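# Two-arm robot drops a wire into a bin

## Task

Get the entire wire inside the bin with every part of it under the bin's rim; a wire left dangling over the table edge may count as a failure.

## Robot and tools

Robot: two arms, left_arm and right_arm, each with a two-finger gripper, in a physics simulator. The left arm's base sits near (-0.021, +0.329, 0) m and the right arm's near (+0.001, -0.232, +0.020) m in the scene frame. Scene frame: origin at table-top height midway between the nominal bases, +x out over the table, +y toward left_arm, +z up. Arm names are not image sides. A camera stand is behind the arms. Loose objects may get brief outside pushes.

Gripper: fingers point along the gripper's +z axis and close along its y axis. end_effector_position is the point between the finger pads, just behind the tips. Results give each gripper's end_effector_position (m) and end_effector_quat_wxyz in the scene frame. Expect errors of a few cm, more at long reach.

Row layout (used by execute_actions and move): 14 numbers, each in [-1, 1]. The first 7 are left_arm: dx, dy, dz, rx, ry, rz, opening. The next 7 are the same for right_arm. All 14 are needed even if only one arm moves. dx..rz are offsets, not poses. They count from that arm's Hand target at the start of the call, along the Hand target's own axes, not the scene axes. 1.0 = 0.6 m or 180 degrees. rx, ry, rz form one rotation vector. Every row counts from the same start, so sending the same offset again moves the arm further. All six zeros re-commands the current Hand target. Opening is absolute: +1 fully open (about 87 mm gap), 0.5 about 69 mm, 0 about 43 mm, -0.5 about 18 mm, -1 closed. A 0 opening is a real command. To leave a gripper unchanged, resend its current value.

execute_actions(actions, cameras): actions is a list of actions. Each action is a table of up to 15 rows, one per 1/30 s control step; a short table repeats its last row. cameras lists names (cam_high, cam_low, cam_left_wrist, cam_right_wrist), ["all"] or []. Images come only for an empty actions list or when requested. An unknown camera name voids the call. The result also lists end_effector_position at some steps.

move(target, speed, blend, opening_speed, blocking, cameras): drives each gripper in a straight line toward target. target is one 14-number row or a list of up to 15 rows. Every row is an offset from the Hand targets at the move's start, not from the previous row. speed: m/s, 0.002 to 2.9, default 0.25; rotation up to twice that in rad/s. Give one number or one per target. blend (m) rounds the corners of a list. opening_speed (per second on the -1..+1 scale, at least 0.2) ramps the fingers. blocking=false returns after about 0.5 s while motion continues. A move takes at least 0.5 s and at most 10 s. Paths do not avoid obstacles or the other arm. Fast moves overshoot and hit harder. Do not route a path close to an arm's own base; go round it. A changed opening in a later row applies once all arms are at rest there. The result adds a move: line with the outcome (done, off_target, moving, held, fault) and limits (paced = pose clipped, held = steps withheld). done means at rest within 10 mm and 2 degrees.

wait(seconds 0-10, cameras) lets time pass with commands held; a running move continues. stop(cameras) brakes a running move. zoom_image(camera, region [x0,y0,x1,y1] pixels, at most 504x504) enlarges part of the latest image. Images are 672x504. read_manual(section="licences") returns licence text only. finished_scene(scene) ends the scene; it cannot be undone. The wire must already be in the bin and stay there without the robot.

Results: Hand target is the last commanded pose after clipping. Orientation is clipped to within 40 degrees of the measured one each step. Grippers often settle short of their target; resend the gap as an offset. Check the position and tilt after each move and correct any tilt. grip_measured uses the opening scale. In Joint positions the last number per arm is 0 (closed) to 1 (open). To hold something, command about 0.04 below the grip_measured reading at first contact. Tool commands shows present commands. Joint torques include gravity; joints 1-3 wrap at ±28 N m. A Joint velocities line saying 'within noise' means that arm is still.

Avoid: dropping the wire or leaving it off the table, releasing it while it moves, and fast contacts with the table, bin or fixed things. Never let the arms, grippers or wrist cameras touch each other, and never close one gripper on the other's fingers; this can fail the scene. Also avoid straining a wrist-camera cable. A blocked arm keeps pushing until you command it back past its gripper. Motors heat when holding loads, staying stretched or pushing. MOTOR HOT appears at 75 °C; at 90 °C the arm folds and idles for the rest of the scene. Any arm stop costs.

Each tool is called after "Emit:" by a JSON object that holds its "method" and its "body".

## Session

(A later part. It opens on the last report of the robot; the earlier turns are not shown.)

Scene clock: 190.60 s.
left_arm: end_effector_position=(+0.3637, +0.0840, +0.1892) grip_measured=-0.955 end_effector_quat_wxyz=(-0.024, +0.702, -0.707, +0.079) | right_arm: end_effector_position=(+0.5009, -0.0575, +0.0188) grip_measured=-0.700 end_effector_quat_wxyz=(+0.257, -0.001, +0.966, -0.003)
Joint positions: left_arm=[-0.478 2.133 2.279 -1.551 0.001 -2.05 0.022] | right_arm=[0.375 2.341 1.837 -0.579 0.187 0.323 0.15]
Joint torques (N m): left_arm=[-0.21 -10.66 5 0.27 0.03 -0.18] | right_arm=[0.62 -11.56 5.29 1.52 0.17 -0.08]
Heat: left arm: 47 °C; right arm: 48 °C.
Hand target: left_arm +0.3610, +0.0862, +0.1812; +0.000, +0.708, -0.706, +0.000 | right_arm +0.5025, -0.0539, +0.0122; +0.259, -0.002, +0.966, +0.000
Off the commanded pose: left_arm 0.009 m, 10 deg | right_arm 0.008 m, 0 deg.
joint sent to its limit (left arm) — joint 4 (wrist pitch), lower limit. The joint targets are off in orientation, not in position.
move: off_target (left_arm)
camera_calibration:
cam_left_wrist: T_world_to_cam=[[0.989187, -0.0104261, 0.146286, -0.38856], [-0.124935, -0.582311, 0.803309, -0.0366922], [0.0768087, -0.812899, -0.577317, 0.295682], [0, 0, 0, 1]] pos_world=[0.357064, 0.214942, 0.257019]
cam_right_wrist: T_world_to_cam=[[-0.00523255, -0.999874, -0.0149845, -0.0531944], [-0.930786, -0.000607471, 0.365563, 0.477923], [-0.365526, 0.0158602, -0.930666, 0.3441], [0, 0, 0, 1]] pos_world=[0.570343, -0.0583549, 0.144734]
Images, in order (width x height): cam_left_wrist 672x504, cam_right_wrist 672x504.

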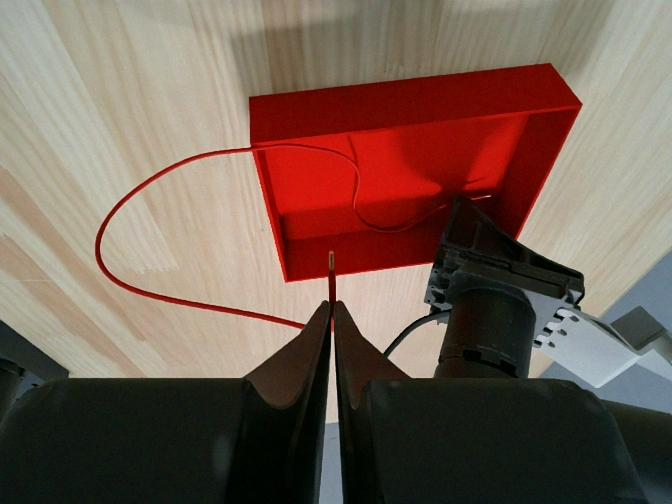

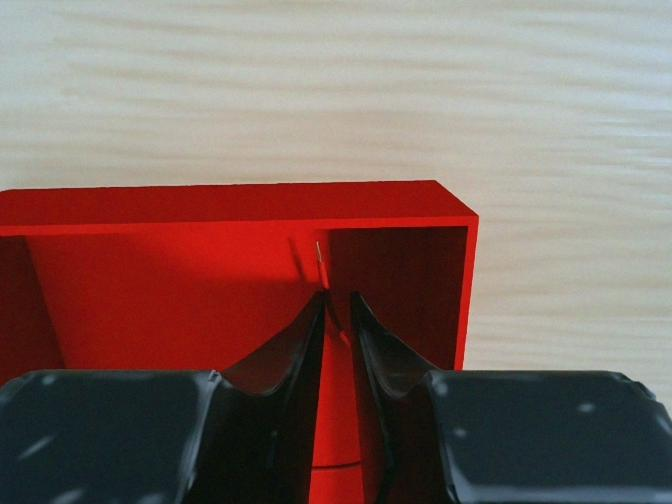

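Emit:
{"method": "move", "body": {"target": [[0,0,0,0,0,0,-1,0,0,-0.2,0,0,0,-0.7],[0,0,0,0,0,0,-1,0.15,-0.333,-0.44,0,0,0,-0.7]], "speed": [0.1,0.25], "blend": [0.02,0], "cameras": ["all"]}}

Emit:
{"method": "zoom_image", "body": {"camera": "cam_high", "region": [220, 180, 400, 330]}}

Scene clock: 196.70 s.
left_arm: end_effector_position=(+0.3637, +0.0840, +0.1892) grip_measured=-0.955 end_effector_quat_wxyz=(-0.024, +0.702, -0.707, +0.079) | right_arm: end_effector_position=(+0.2956, -0.2552, +0.1942) grip_measured=-0.700 end_effector_quat_wxyz=(+0.257, +0.005, +0.966, -0.004)
Joint positions: left_arm=[-0.478 2.133 2.279 -1.551 0.001 -2.05 0.022] | right_arm=[-0.087 1.338 1.261 -0.975 -0.035 -0.071 0.15]
Joint torques (N m): left_arm=[-0.21 -10.66 4.98 0.27 0.03 -0.18] | right_arm=[-0.35 -5.68 5.59 1.24 -0.05 -0.24]
Heat: left arm: 47 °C; right arm: 48 °C.
Hand target: left_arm +0.3610, +0.0862, +0.1812; +0.000, +0.708, -0.706, +0.000 | right_arm +0.2930, -0.2542, +0.1956; +0.259, -0.002, +0.966, +0.000
Off the commanded pose: left_arm 0.009 m, 10 deg | right_arm 0.003 m, 1 deg.
joint sent to its limit (left arm) — joint 4 (wrist pitch), lower limit. The joint targets are off in orientation, not in position.
move: off_target (left_arm)
camera_calibration:
cam_left_wrist: T_world_to_cam=[[0.989187, -0.0104261, 0.146286, -0.38856], [-0.124935, -0.582311, 0.803309, -0.0366922], [0.0768087, -0.812899, -0.577317, 0.295682], [0, 0, 0, 1]] pos_world=[0.357064, 0.214942, 0.257019]
cam_right_wrist: T_world_to_cam=[[-0.0171827, -0.999713, -0.0166667, -0.245454], [-0.931094, 0.00992417, 0.364645, 0.225618], [-0.364375, 0.0217839, -0.930998, 0.436622], [0, 0, 0, 1]] pos_world=[0.364948, -0.257134, 0.320133]

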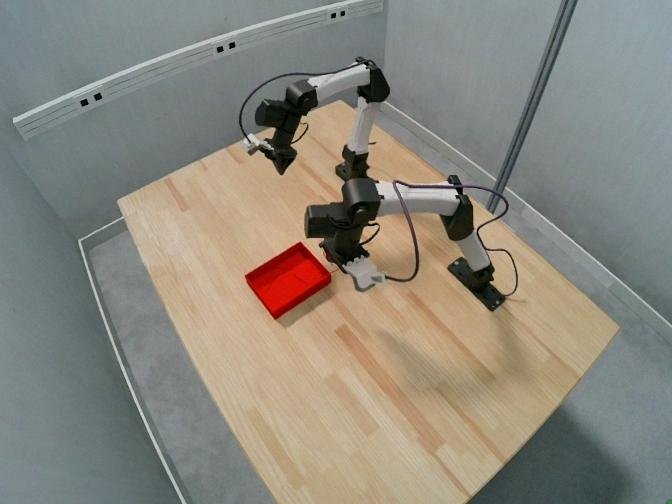

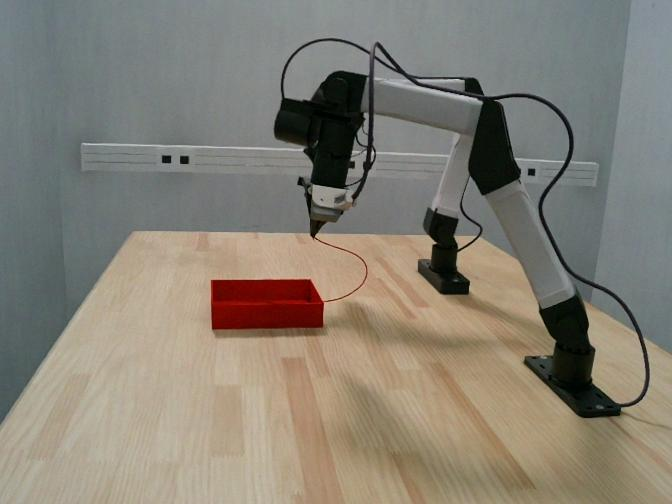

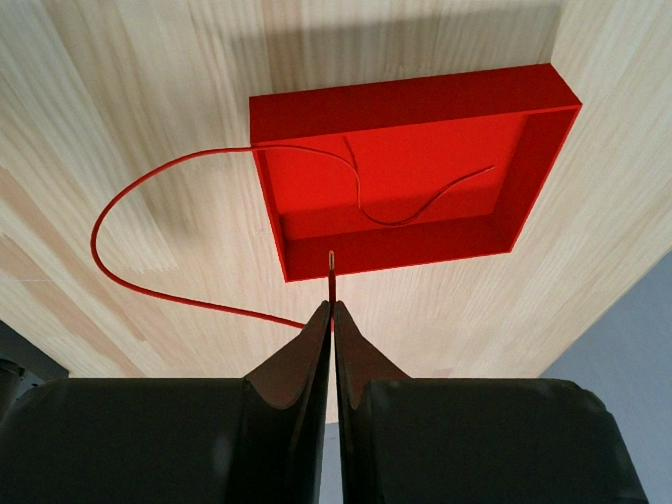

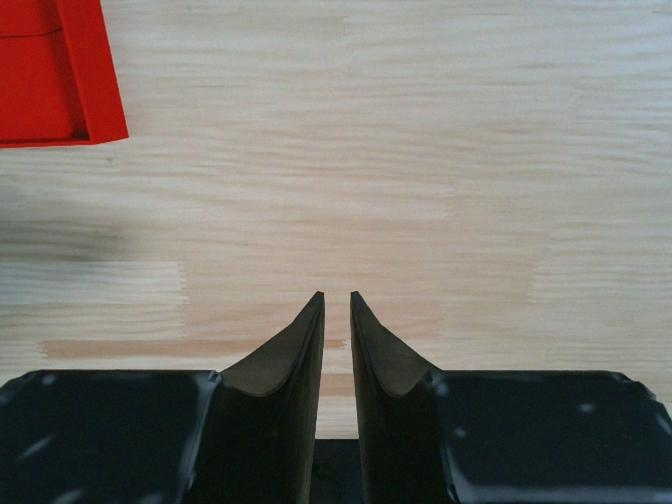

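Scaled by 2.800 from the camera's 672x504 image, which has a finer 960x720 frame.

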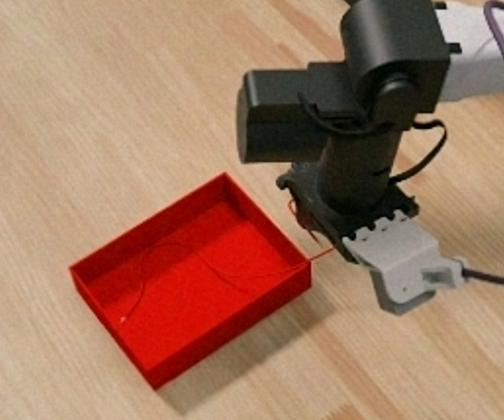

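Emit:
{"method": "move", "body": {"target": [0.143,-0.132,-0.033,0.216,0.062,0.171,-1,0,0,0,0,0,0,-0.7], "speed": 0.15, "cameras": ["all"]}}

Emit:
{"method": "zoom_image", "body": {"camera": "cam_high", "region": [220, 180, 400, 330]}}

Emit:
{"method": "zoom_image", "body": {"camera": "cam_low", "region": [180, 150, 400, 340]}}

Scene clock: 212.97 s.
left_arm: end_effector_position=(+0.4425, +0.0044, +0.1990) grip_measured=-0.955 end_effector_quat_wxyz=(+0.166, -0.464, +0.820, -0.291) | right_arm: end_effector_position=(+0.2956, -0.2551, +0.1942) grip_measured=-0.700 end_effector_quat_wxyz=(+0.257, +0.005, +0.966, -0.004)
Joint positions: left_arm=[-0.53 2.133 2.115 -0.869 0 -1.568 0.022] | right_arm=[-0.087 1.338 1.261 -0.975 -0.035 -0.071 0.15]
Joint torques (N m): left_arm=[-0.9 -13.81 6.02 1.29 0.04 0.04] | right_arm=[-0.31 -5.71 5.48 1.28 -0.03 -0.21]
Heat: left arm: 48 °C; right arm: 43 °C.
Hand target: left_arm +0.4404, +0.0006, +0.2009; +0.166, -0.456, +0.822, -0.298 | right_arm +0.2930, -0.2542, +0.1956; +0.259, -0.002, +0.966, +0.000
Off the commanded pose: left_arm 0.005 m, 1 deg | right_arm 0.003 m, 1 deg.
move: done
camera_calibration:
cam_left_wrist: T_world_to_cam=[[0.659807, -0.40779, 0.631159, -0.417711], [-0.749857, -0.30291, 0.588183, 0.237102], [-0.0486711, -0.861367, -0.505647, 0.272036], [0, 0, 0, 1]] pos_world=[0.466642, 0.135805, 0.261736]
cam_right_wrist: T_world_to_cam=[[-0.0166799, -0.999721, -0.01675, -0.245514], [-0.931102, 0.00942559, 0.364638, 0.225494], [-0.364378, 0.0216781, -0.930999, 0.436594], [0, 0, 0, 1]] pos_world=[0.364948, -0.257035, 0.320133]

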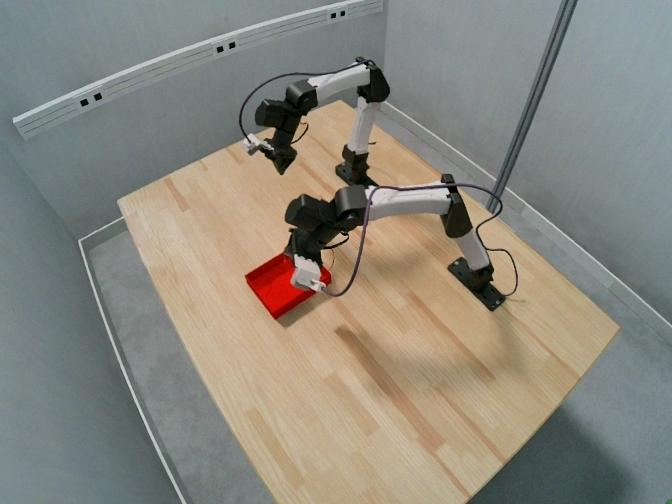

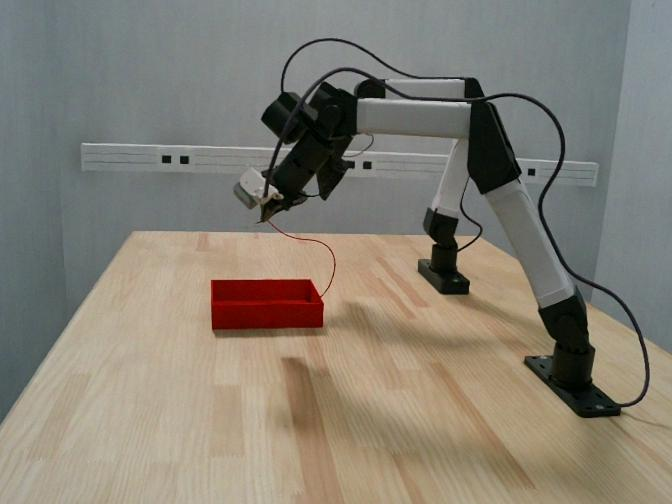

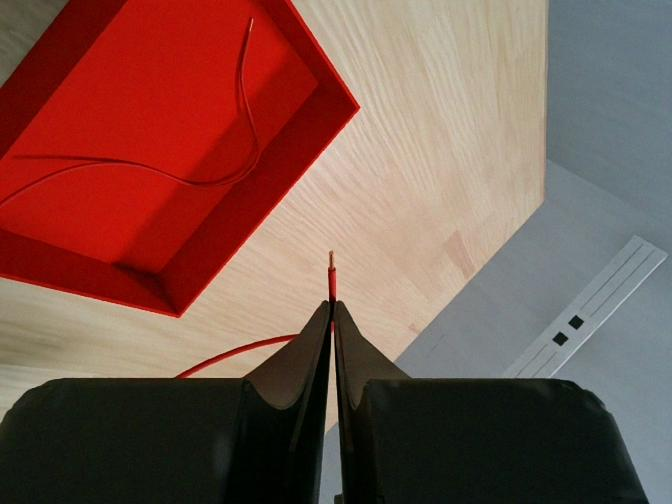

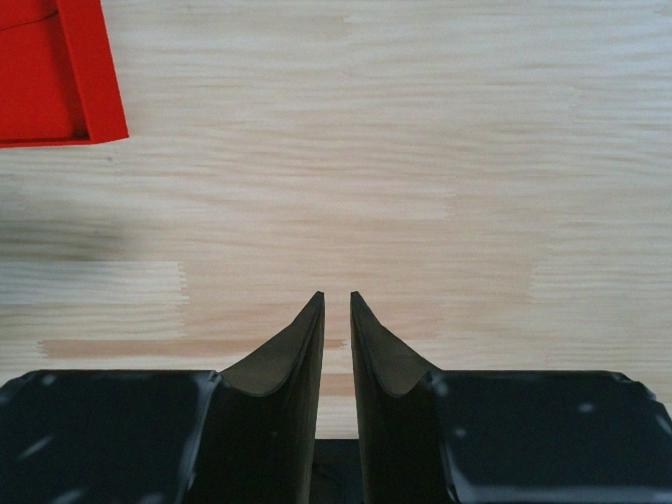

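Scaled by 2.800 from the camera's 672x504 image, which has a finer 960x720 frame.

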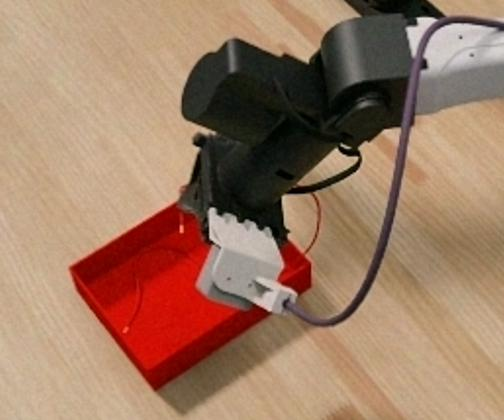

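Scaled by 2.291 from the camera's 672x504 image, which has a finer 960x720 frame.

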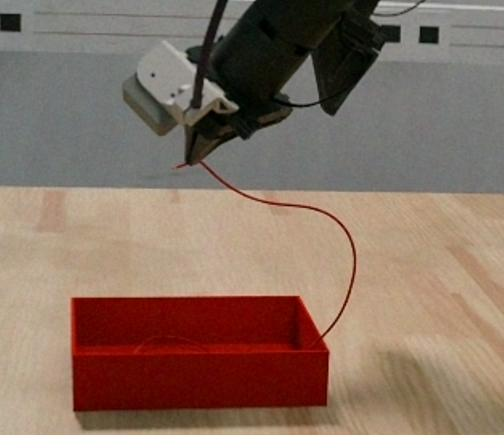

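Emit:
{"method": "move", "body": {"target": [-0.053,0.041,0.182,0,0,0,-1,0,0,0,0,0,0,-0.7], "speed": 0.12, "cameras": ["cam_high","cam_low","cam_left_wrist"]}}

Emit:
{"method": "zoom_image", "body": {"camera": "cam_high", "region": [220, 180, 400, 330]}}

Emit:
{"method": "zoom_image", "body": {"camera": "cam_low", "region": [180, 150, 400, 340]}}

Scene clock: 216.60 s.
left_arm: end_effector_position=(+0.4954, +0.0030, +0.0956) grip_measured=-0.955 end_effector_quat_wxyz=(+0.161, -0.462, +0.824, -0.286) | right_arm: end_effector_position=(+0.2956, -0.2551, +0.1942) grip_measured=-0.700 end_effector_quat_wxyz=(+0.257, +0.005, +0.966, -0.004)
Joint positions: left_arm=[-0.476 2.345 2.062 -0.619 0.039 -1.52 0.022] | right_arm=[-0.087 1.338 1.261 -0.975 -0.035 -0.071 0.15]
Joint torques (N m): left_arm=[-0.29 -14.5 8.59 1.31 0.05 0.09] | right_arm=[-0.28 -5.61 5.45 1.25 -0.03 -0.2]
Heat: left arm: 48 °C; right arm: 42 °C.
Hand target: left_arm +0.5007, +0.0006, +0.1015; +0.166, -0.456, +0.822, -0.298 | right_arm +0.2930, -0.2542, +0.1956; +0.259, -0.002, +0.966, +0.000
Off the commanded pose: left_arm 0.008 m, 2 deg | right_arm 0.003 m, 1 deg.
move: done
camera_calibration:
cam_left_wrist: T_world_to_cam=[[0.664353, -0.416878, 0.620362, -0.389131], [-0.744826, -0.300174, 0.595928, 0.333826], [-0.0622126, -0.857967, -0.509923, 0.228233], [0, 0, 0, 1]] pos_world=[0.521361, 0.133802, 0.158846]
Images, in order (width x height): cam_high 672x504, cam_low 672x504, cam_left_wrist 672x504.

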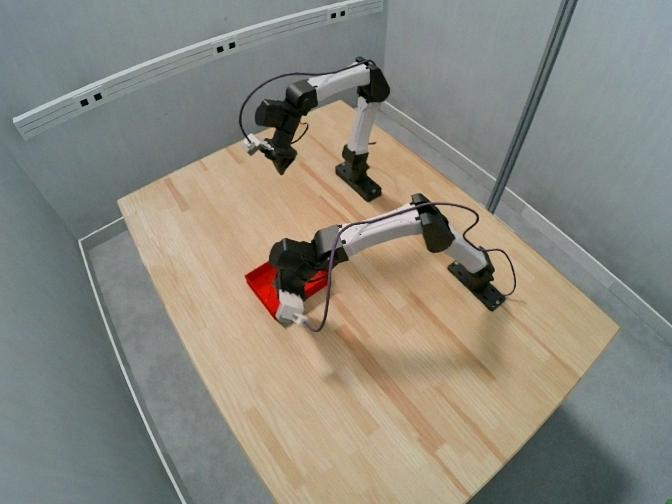

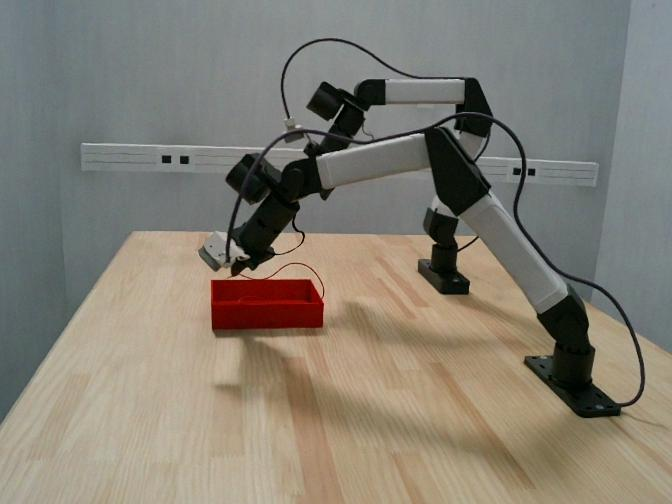

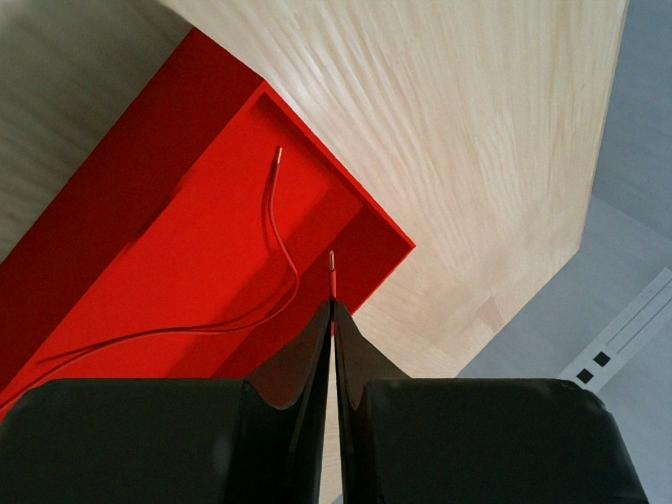

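Scaled by 2.800 from the camera's 672x504 image, which has a finer 960x720 frame.

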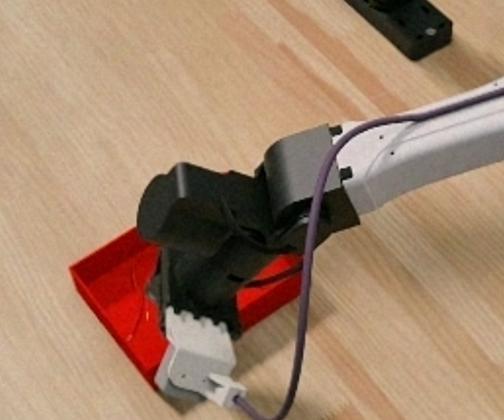

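Scaled by 2.291 from the camera's 672x504 image, which has a finer 960x720 frame.

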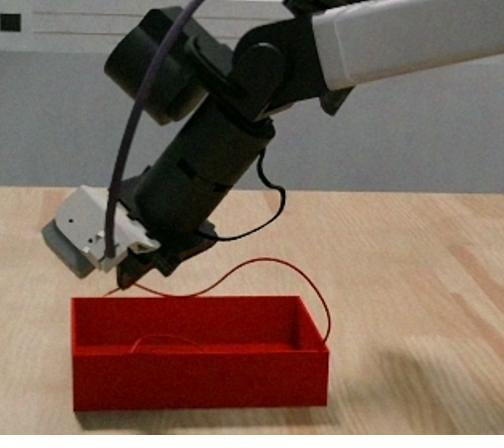

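Emit:
{"method": "move", "body": {"target": [0.039,0.061,0.088,0,0,0,-1,0,0,0,0,0,0,-0.7], "speed": 0.08, "cameras": ["cam_high","cam_low","cam_left_wrist"]}}

Emit:
{"method": "zoom_image", "body": {"camera": "cam_high", "region": [220, 200, 380, 330]}}

Emit:
{"method": "zoom_image", "body": {"camera": "cam_low", "region": [180, 200, 360, 340]}}

Scene clock: 222.93 s.
left_arm: end_effector_position=(+0.4927, -0.0215, +0.0443) grip_measured=-0.955 end_effector_quat_wxyz=(+0.165, -0.450, +0.825, -0.300) | right_arm: end_effector_position=(+0.2956, -0.2551, +0.1942) grip_measured=-0.700 end_effector_quat_wxyz=(+0.257, +0.005, +0.966, -0.004)
Joint positions: left_arm=[-0.516 2.405 1.943 -0.411 0.027 -1.533 0.022] | right_arm=[-0.087 1.338 1.261 -0.975 -0.035 -0.071 0.15]
Joint torques (N m): left_arm=[-0.79 -14.34 6.41 1.32 -0.14 -0.14] | right_arm=[-0.35 -5.68 5.42 1.27 -0.03 -0.22]
Heat: left arm: 49 °C; right arm: 41 °C.
Hand target: left_arm +0.4931, -0.0225, +0.0374; +0.166, -0.456, +0.822, -0.298 | right_arm +0.2930, -0.2542, +0.1956; +0.259, -0.002, +0.966, +0.000
Off the commanded pose: left_arm 0.007 m, 1 deg | right_arm 0.003 m, 1 deg.
move: done
camera_calibration:
cam_left_wrist: T_world_to_cam=[[0.638438, -0.423539, 0.64266, -0.354077], [-0.76661, -0.275511, 0.580002, 0.367056], [-0.0685934, -0.862965, -0.500586, 0.18352], [0, 0, 0, 1]] pos_world=[0.520034, 0.109534, 0.106525]
Images, in order (width x height): cam_high 672x504, cam_low 672x504, cam_left_wrist 672x504.

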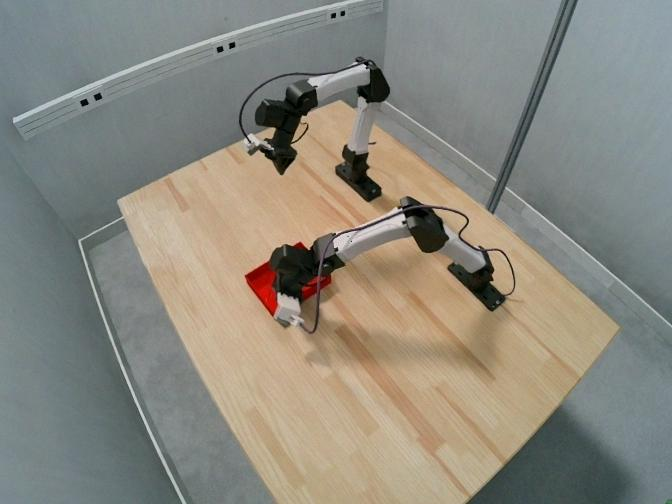

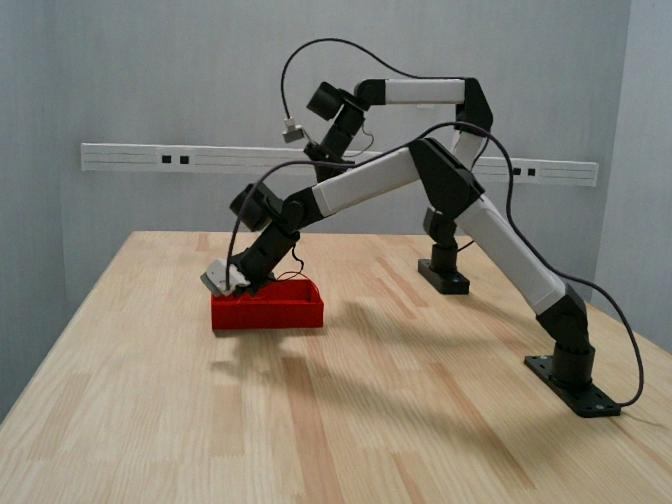

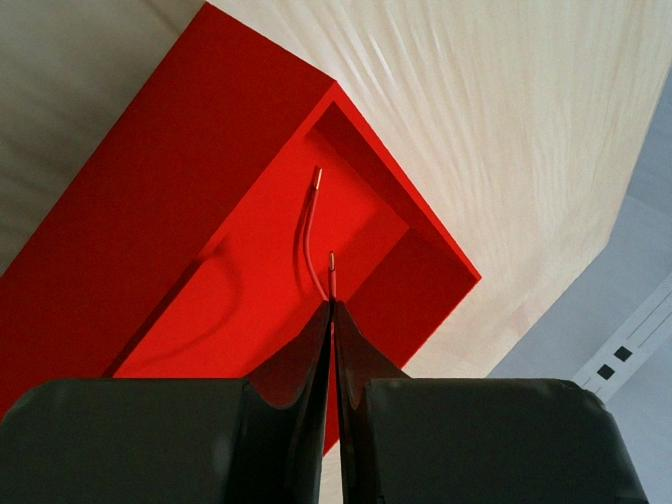

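Scaled by 3.150 from the camera's 672x504 image, which has a finer 960x720 frame.

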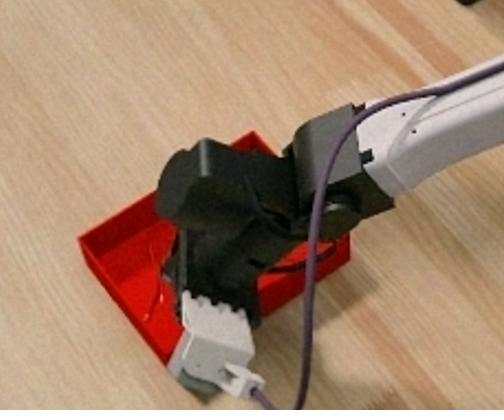

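Scaled by 2.800 from the camera's 672x504 image, which has a finer 960x720 frame.

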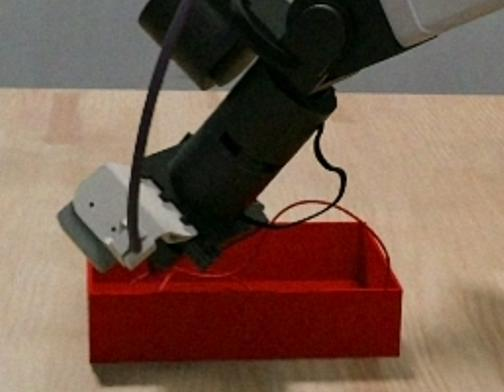

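Emit:
{"method": "move", "body": {"target": [[0,0.008,0.009,0,0,0,-1,0,0,0,0,0,0,-0.7],[0,0.008,0.009,0,0,0,-0.75,0,0,0,0,0,0,-0.7]], "speed": 0.05, "opening_speed": 0.5, "cameras": ["cam_high","cam_low","cam_left_wrist"]}}

Emit:
{"method": "zoom_image", "body": {"camera": "cam_low", "region": [180, 200, 360, 340]}}

Scene clock: 227.47 s.
left_arm: end_effector_position=(+0.4936, -0.0220, +0.0422) grip_measured=-0.750 end_effector_quat_wxyz=(+0.168, -0.449, +0.823, -0.304) | right_arm: end_effector_position=(+0.2956, -0.2551, +0.1942) grip_measured=-0.700 end_effector_quat_wxyz=(+0.257, +0.005, +0.966, -0.004)
Joint positions: left_arm=[-0.516 2.405 1.928 -0.386 0.027 -1.533 0.125] | right_arm=[-0.087 1.338 1.261 -0.975 -0.035 -0.071 0.15]
Joint torques (N m): left_arm=[-0.79 -13.67 6.16 1.3 -0.11 -0.14] | right_arm=[-0.28 -5.67 5.46 1.28 -0.05 -0.21]
Heat: left arm: 49 °C; right arm: 40 °C.
Hand target: left_arm +0.4929, -0.0224, +0.0301; +0.166, -0.456, +0.822, -0.298 | right_arm +0.2930, -0.2542, +0.1956; +0.259, -0.002, +0.966, +0.000
Off the commanded pose: left_arm 0.012 m, 1 deg | right_arm 0.003 m, 1 deg.
move: off_target (left_arm); target 2's new opening was sent with left_arm's hand 0.012 m and 1 deg from that target
camera_calibration:
cam_left_wrist: T_world_to_cam=[[0.63289, -0.420335, 0.650207, -0.351044], [-0.771563, -0.272609, 0.574782, 0.371559], [-0.0643487, -0.865449, -0.496847, 0.179799], [0, 0, 0, 1]] pos_world=[0.520423, 0.109341, 0.104018]
Images, in order (width x height): cam_high 672x504, cam_low 672x504, cam_left_wrist 672x504.

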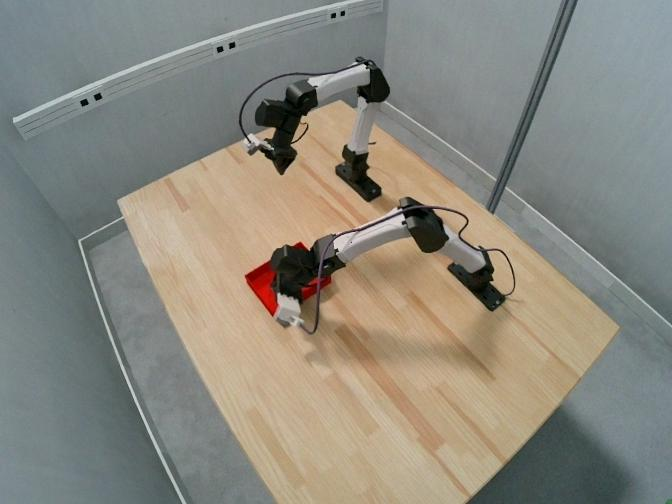

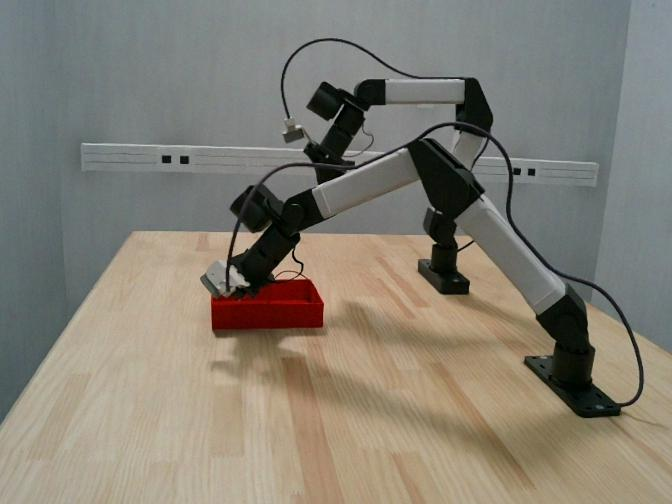

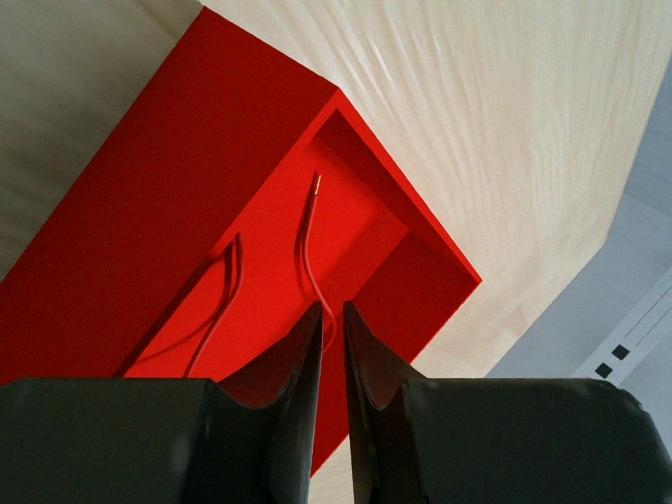

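Scaled by 2.800 from the camera's 672x504 image, which has a finer 960x720 frame.

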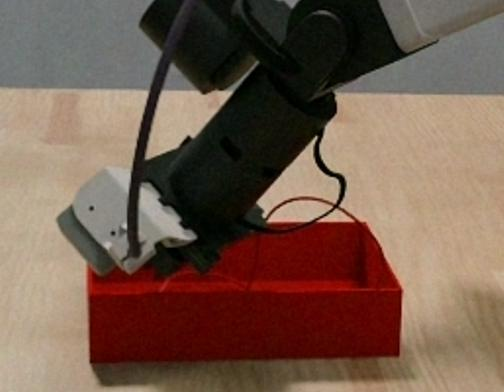

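Emit:
{"method": "move", "body": {"target": [[0,0,-0.2,0,0,0,-0.75,0,0,0,0,0,0,-0.7],[-0.175,0.172,-0.577,0,0,0,-0.75,0,0,0,0,0,0,-0.7]], "speed": [0.1,0.25], "blend": [0.02,0], "cameras": ["all"]}}

Emit:
{"method": "zoom_image", "body": {"camera": "cam_high", "region": [220, 210, 360, 330]}}

Emit:
{"method": "zoom_image", "body": {"camera": "cam_low", "region": [190, 230, 340, 345]}}

Scene clock: 233.10 s.
left_arm: end_effector_position=(+0.2959, +0.2263, +0.2266) grip_measured=-0.750 end_effector_quat_wxyz=(+0.169, -0.460, +0.820, -0.296) | right_arm: end_effector_position=(+0.2956, -0.2551, +0.1942) grip_measured=-0.700 end_effector_quat_wxyz=(+0.257, +0.005, +0.966, -0.004)
Joint positions: left_arm=[-0.03 1.309 1.28 -0.91 0.314 -1.164 0.125] | right_arm=[-0.087 1.338 1.261 -0.975 -0.035 -0.071 0.15]
Joint torques (N m): left_arm=[-0.17 -5.08 7.9 0.98 0.19 0.09] | right_arm=[-0.39 -5.76 5.53 1.3 -0.01 -0.19]
Heat: left arm: 49 °C; right arm: 39 °C.
Hand target: left_arm +0.2930, +0.2263, +0.2297; +0.166, -0.456, +0.822, -0.298 | right_arm +0.2930, -0.2542, +0.1956; +0.259, -0.002, +0.966, +0.000
Off the commanded pose: left_arm 0.004 m, 1 deg | right_arm 0.003 m, 1 deg.
move: done
camera_calibration:
cam_left_wrist: T_world_to_cam=[[0.649634, -0.410246, 0.640058, -0.246298], [-0.758635, -0.295015, 0.580895, 0.180545], [-0.0494825, -0.862939, -0.502879, 0.470015], [0, 0, 0, 1]] pos_world=[0.320229, 0.357815, 0.289128]
cam_right_wrist: T_world_to_cam=[[-0.0166799, -0.999721, -0.01675, -0.245514], [-0.931102, 0.00942559, 0.364638, 0.225494], [-0.364378, 0.0216781, -0.930999, 0.436594], [0, 0, 0, 1]] pos_world=[0.364948, -0.257035, 0.320133]

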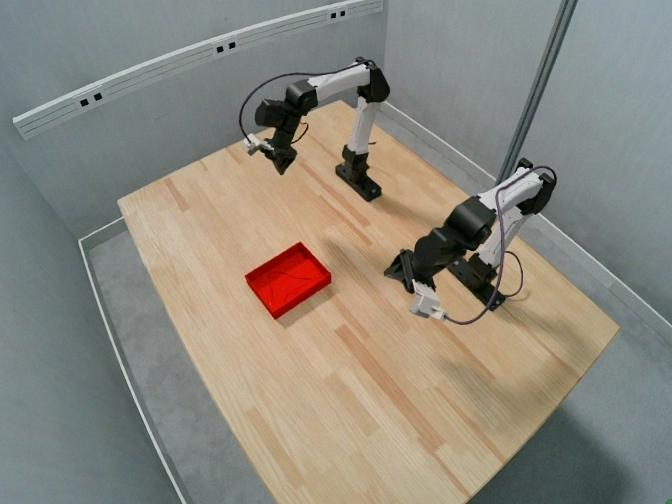

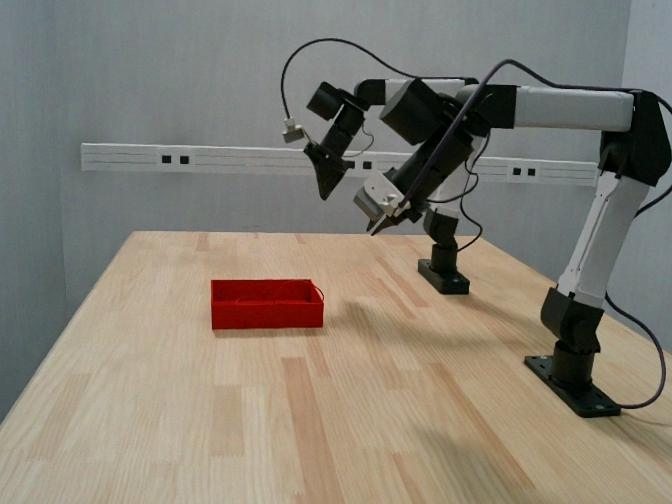

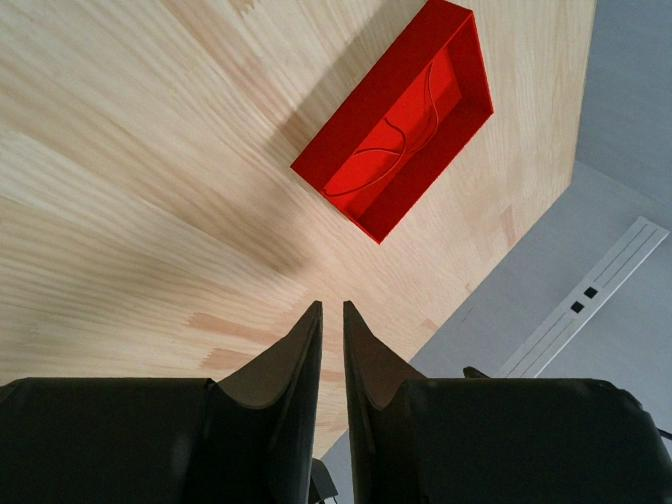

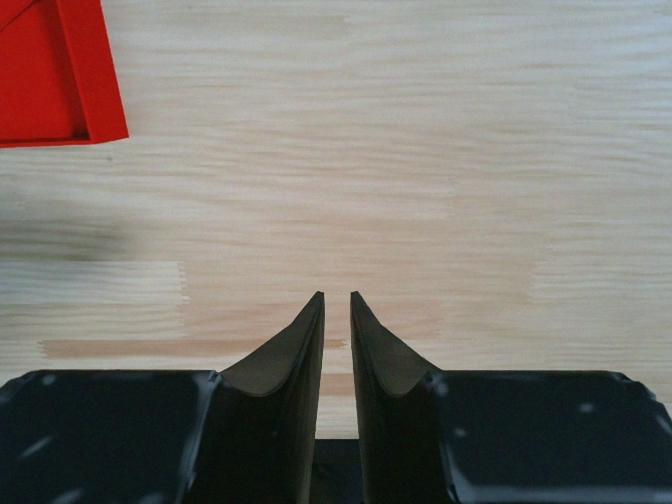

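Scaled by 3.600 from the camera's 672x504 image, which has a finer 960x720 frame.

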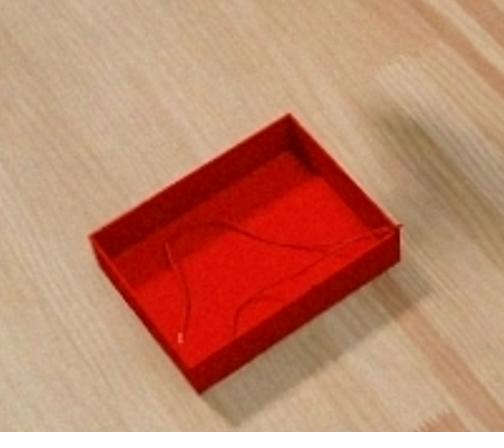

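Scaled by 3.360 from the camera's 672x504 image, which has a finer 960x720 frame.

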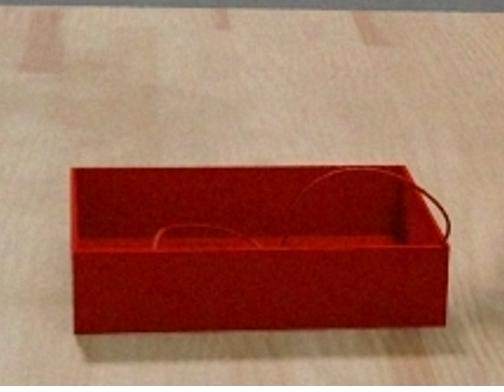

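Emit:
{"method": "zoom_image", "body": {"camera": "cam_left_wrist", "region": [280, 0, 500, 250]}}

Emit:
{"method": "zoom_image", "body": {"camera": "cam_high", "region": [270, 235, 340, 300]}}

Scaled by 2.016 from the camera's 672x504 image, which has a finer 960x720 frame.

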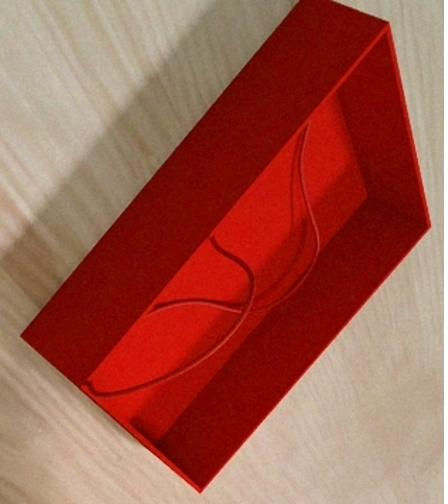

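Scaled by 7.200 from the camera's 672x504 image, which has a finer 960x720 frame.

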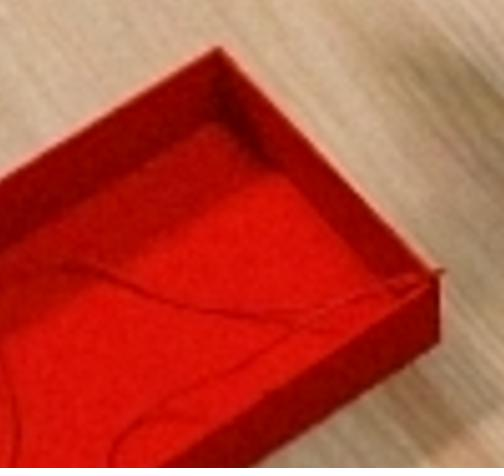

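Emit:
{"method": "move", "body": {"target": [0.224,-0.186,0.308,-0.114,-0.035,0.348,-0.3,0,0,0,0,0,0,-0.7], "speed": 0.2, "cameras": ["all"]}}

Emit:
{"method": "zoom_image", "body": {"camera": "cam_left_wrist", "region": [250, 0, 600, 350]}}

Emit:
{"method": "zoom_image", "body": {"camera": "cam_low", "region": [190, 230, 340, 345]}}

Scene clock: 253.90 s.
left_arm: end_effector_position=(+0.3943, +0.0027, +0.1589) grip_measured=-0.300 end_effector_quat_wxyz=(+0.268, -0.005, +0.963, -0.016) | right_arm: end_effector_position=(+0.2956, -0.2551, +0.1942) grip_measured=-0.700 end_effector_quat_wxyz=(+0.257, +0.005, +0.966, -0.004)
Joint positions: left_arm=[-0.72 2.528 2.839 -1.441 -0.329 -0.664 0.35] | right_arm=[-0.087 1.338 1.261 -0.975 -0.035 -0.071 0.15]
Joint torques (N m): left_arm=[-0.58 -13.44 8.44 0.66 -0.25 0.07] | right_arm=[-0.42 -5.61 5.64 1.23 -0.01 -0.2]
Heat: left arm: 45 °C; right arm: 38 °C.
Hand target: left_arm +0.3949, +0.0040, +0.1594; +0.259, +0.000, +0.966, -0.001 | right_arm +0.2930, -0.2542, +0.1956; +0.259, -0.002, +0.966, +0.000
Off the commanded pose: left_arm 0.002 m, 2 deg | right_arm 0.003 m, 1 deg.
elbow stopped short (left arm): the move would have taken joint 3 (elbow) straighter than the controller allows.
move: done
camera_calibration:
cam_left_wrist: T_world_to_cam=[[-0.00633924, -0.999593, 0.0278291, -0.00120819], [-0.946487, 0.014978, 0.322394, 0.342853], [-0.322679, -0.0242962, -0.946197, 0.423853], [0, 0, 0, 1]] pos_world=[0.461267, 0.00395503, 0.290548]
cam_right_wrist: T_world_to_cam=[[-0.0166799, -0.999721, -0.01675, -0.245514], [-0.931102, 0.00942559, 0.364638, 0.225494], [-0.364378, 0.0216781, -0.930999, 0.436594], [0, 0, 0, 1]] pos_world=[0.364948, -0.257035, 0.320133]

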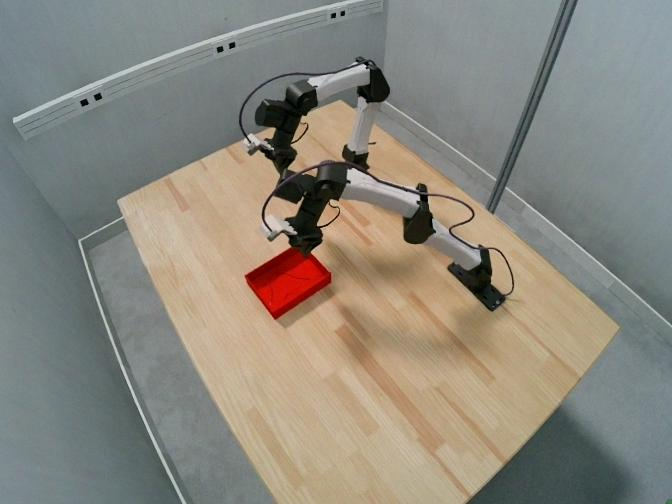

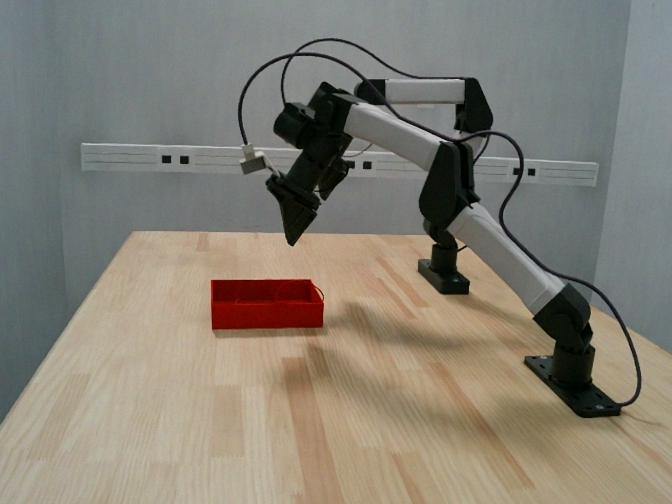

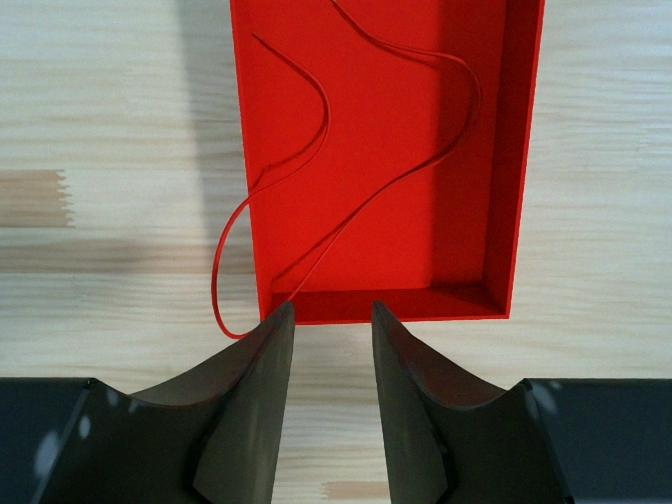

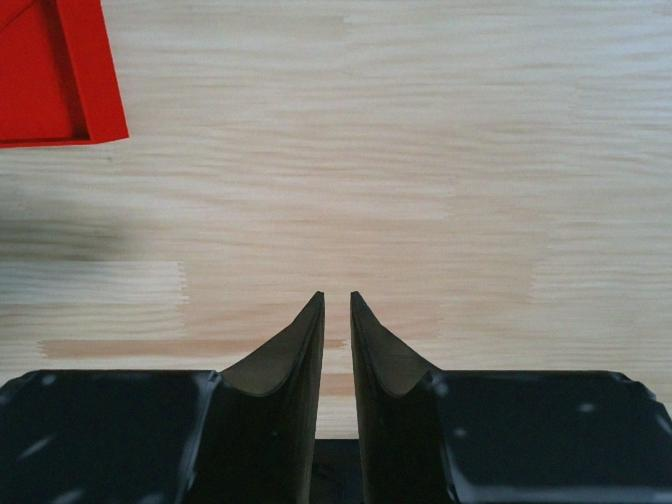

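Scaled by 1.440 from the camera's 672x504 image, which has a finer 960x720 frame.

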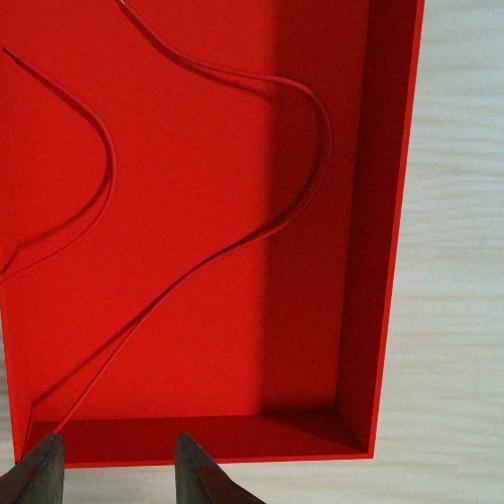

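Scaled by 3.360 from the camera's 672x504 image, which has a finer 960x720 frame.

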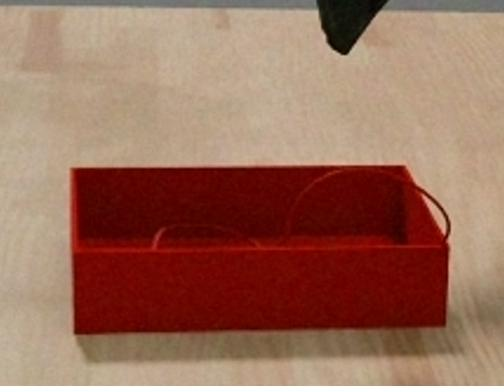

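Emit:
{"method": "move", "body": {"target": [0.046,0.088,0.089,0,0,0,-0.3,0,0,0,0,0,0,-0.7], "speed": 0.15, "cameras": ["cam_high","cam_low","cam_left_wrist"]}}

Emit:
{"method": "zoom_image", "body": {"camera": "cam_low", "region": [190, 230, 340, 345]}}

Scene clock: 261.87 s.
left_arm: end_effector_position=(+0.3968, +0.0584, +0.0853) grip_measured=-0.300 end_effector_quat_wxyz=(+0.245, -0.004, +0.969, +0.012) | right_arm: end_effector_position=(+0.2956, -0.2551, +0.1942) grip_measured=-0.700 end_effector_quat_wxyz=(+0.257, +0.005, +0.966, -0.004)
Joint positions: left_arm=[-0.63 2.227 2.006 -0.956 -0.308 -0.584 0.35] | right_arm=[-0.087 1.338 1.261 -0.975 -0.035 -0.071 0.15]
Joint torques (N m): left_arm=[-0.53 -17.22 5.86 0.9 -0.11 0.03] | right_arm=[-0.28 -5.55 5.44 1.22 -0.06 -0.24]
Heat: left arm: 45 °C; right arm: 37 °C.
Hand target: left_arm +0.3977, +0.0567, +0.0993; +0.259, +0.000, +0.966, -0.001 | right_arm +0.2930, -0.2542, +0.1956; +0.259, -0.002, +0.966, +0.000
Off the commanded pose: left_arm 0.014 m, 2 deg | right_arm 0.003 m, 1 deg.
move: off_target (left_arm)
camera_calibration:
cam_left_wrist: T_world_to_cam=[[0.00484474, -0.999648, -0.026083, 0.0567506], [-0.930116, -0.0140835, 0.366996, 0.359499], [-0.367235, 0.0224822, -0.929857, 0.36987], [0, 0, 0, 1]] pos_world=[0.46993, 0.0534781, 0.213471]
Images, in order (width x height): cam_high 672x504, cam_low 672x504, cam_left_wrist 672x504.

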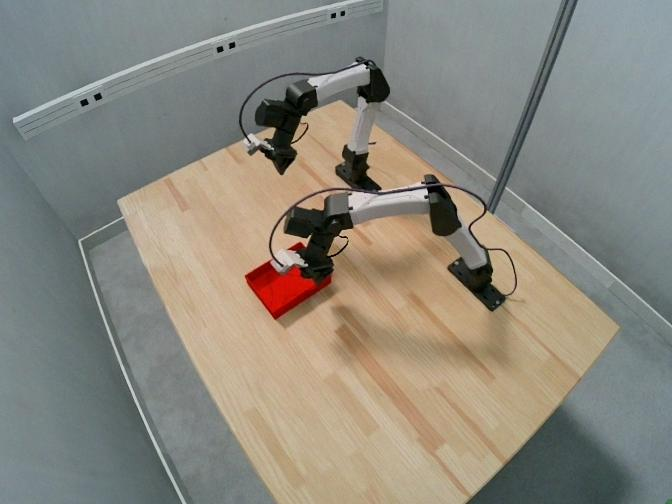

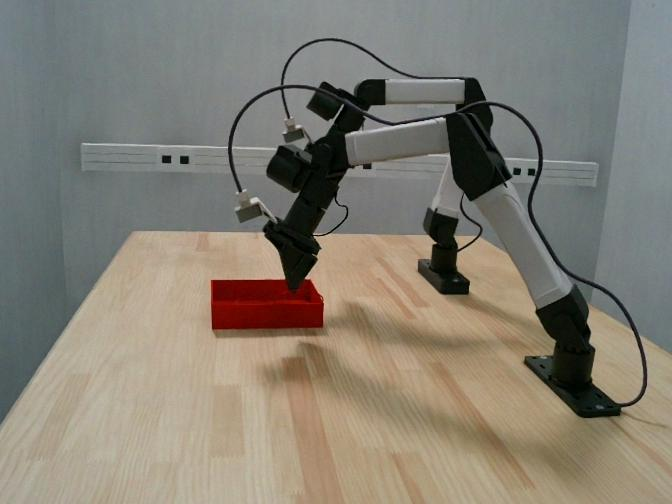

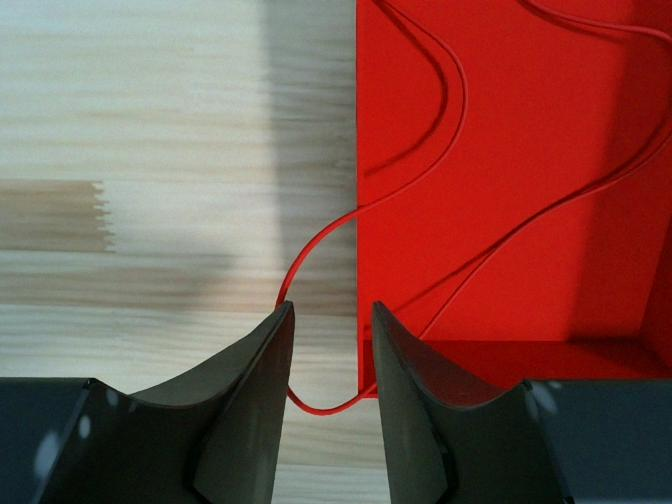

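Scaled by 3.360 from the camera's 672x504 image, which has a finer 960x720 frame.

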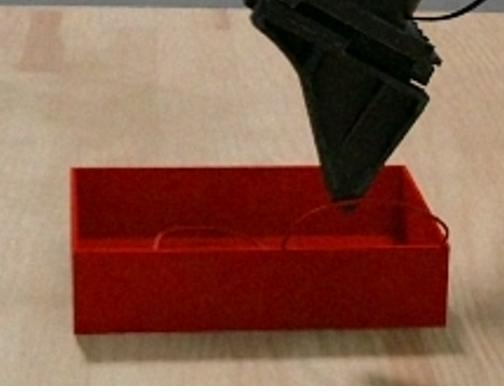

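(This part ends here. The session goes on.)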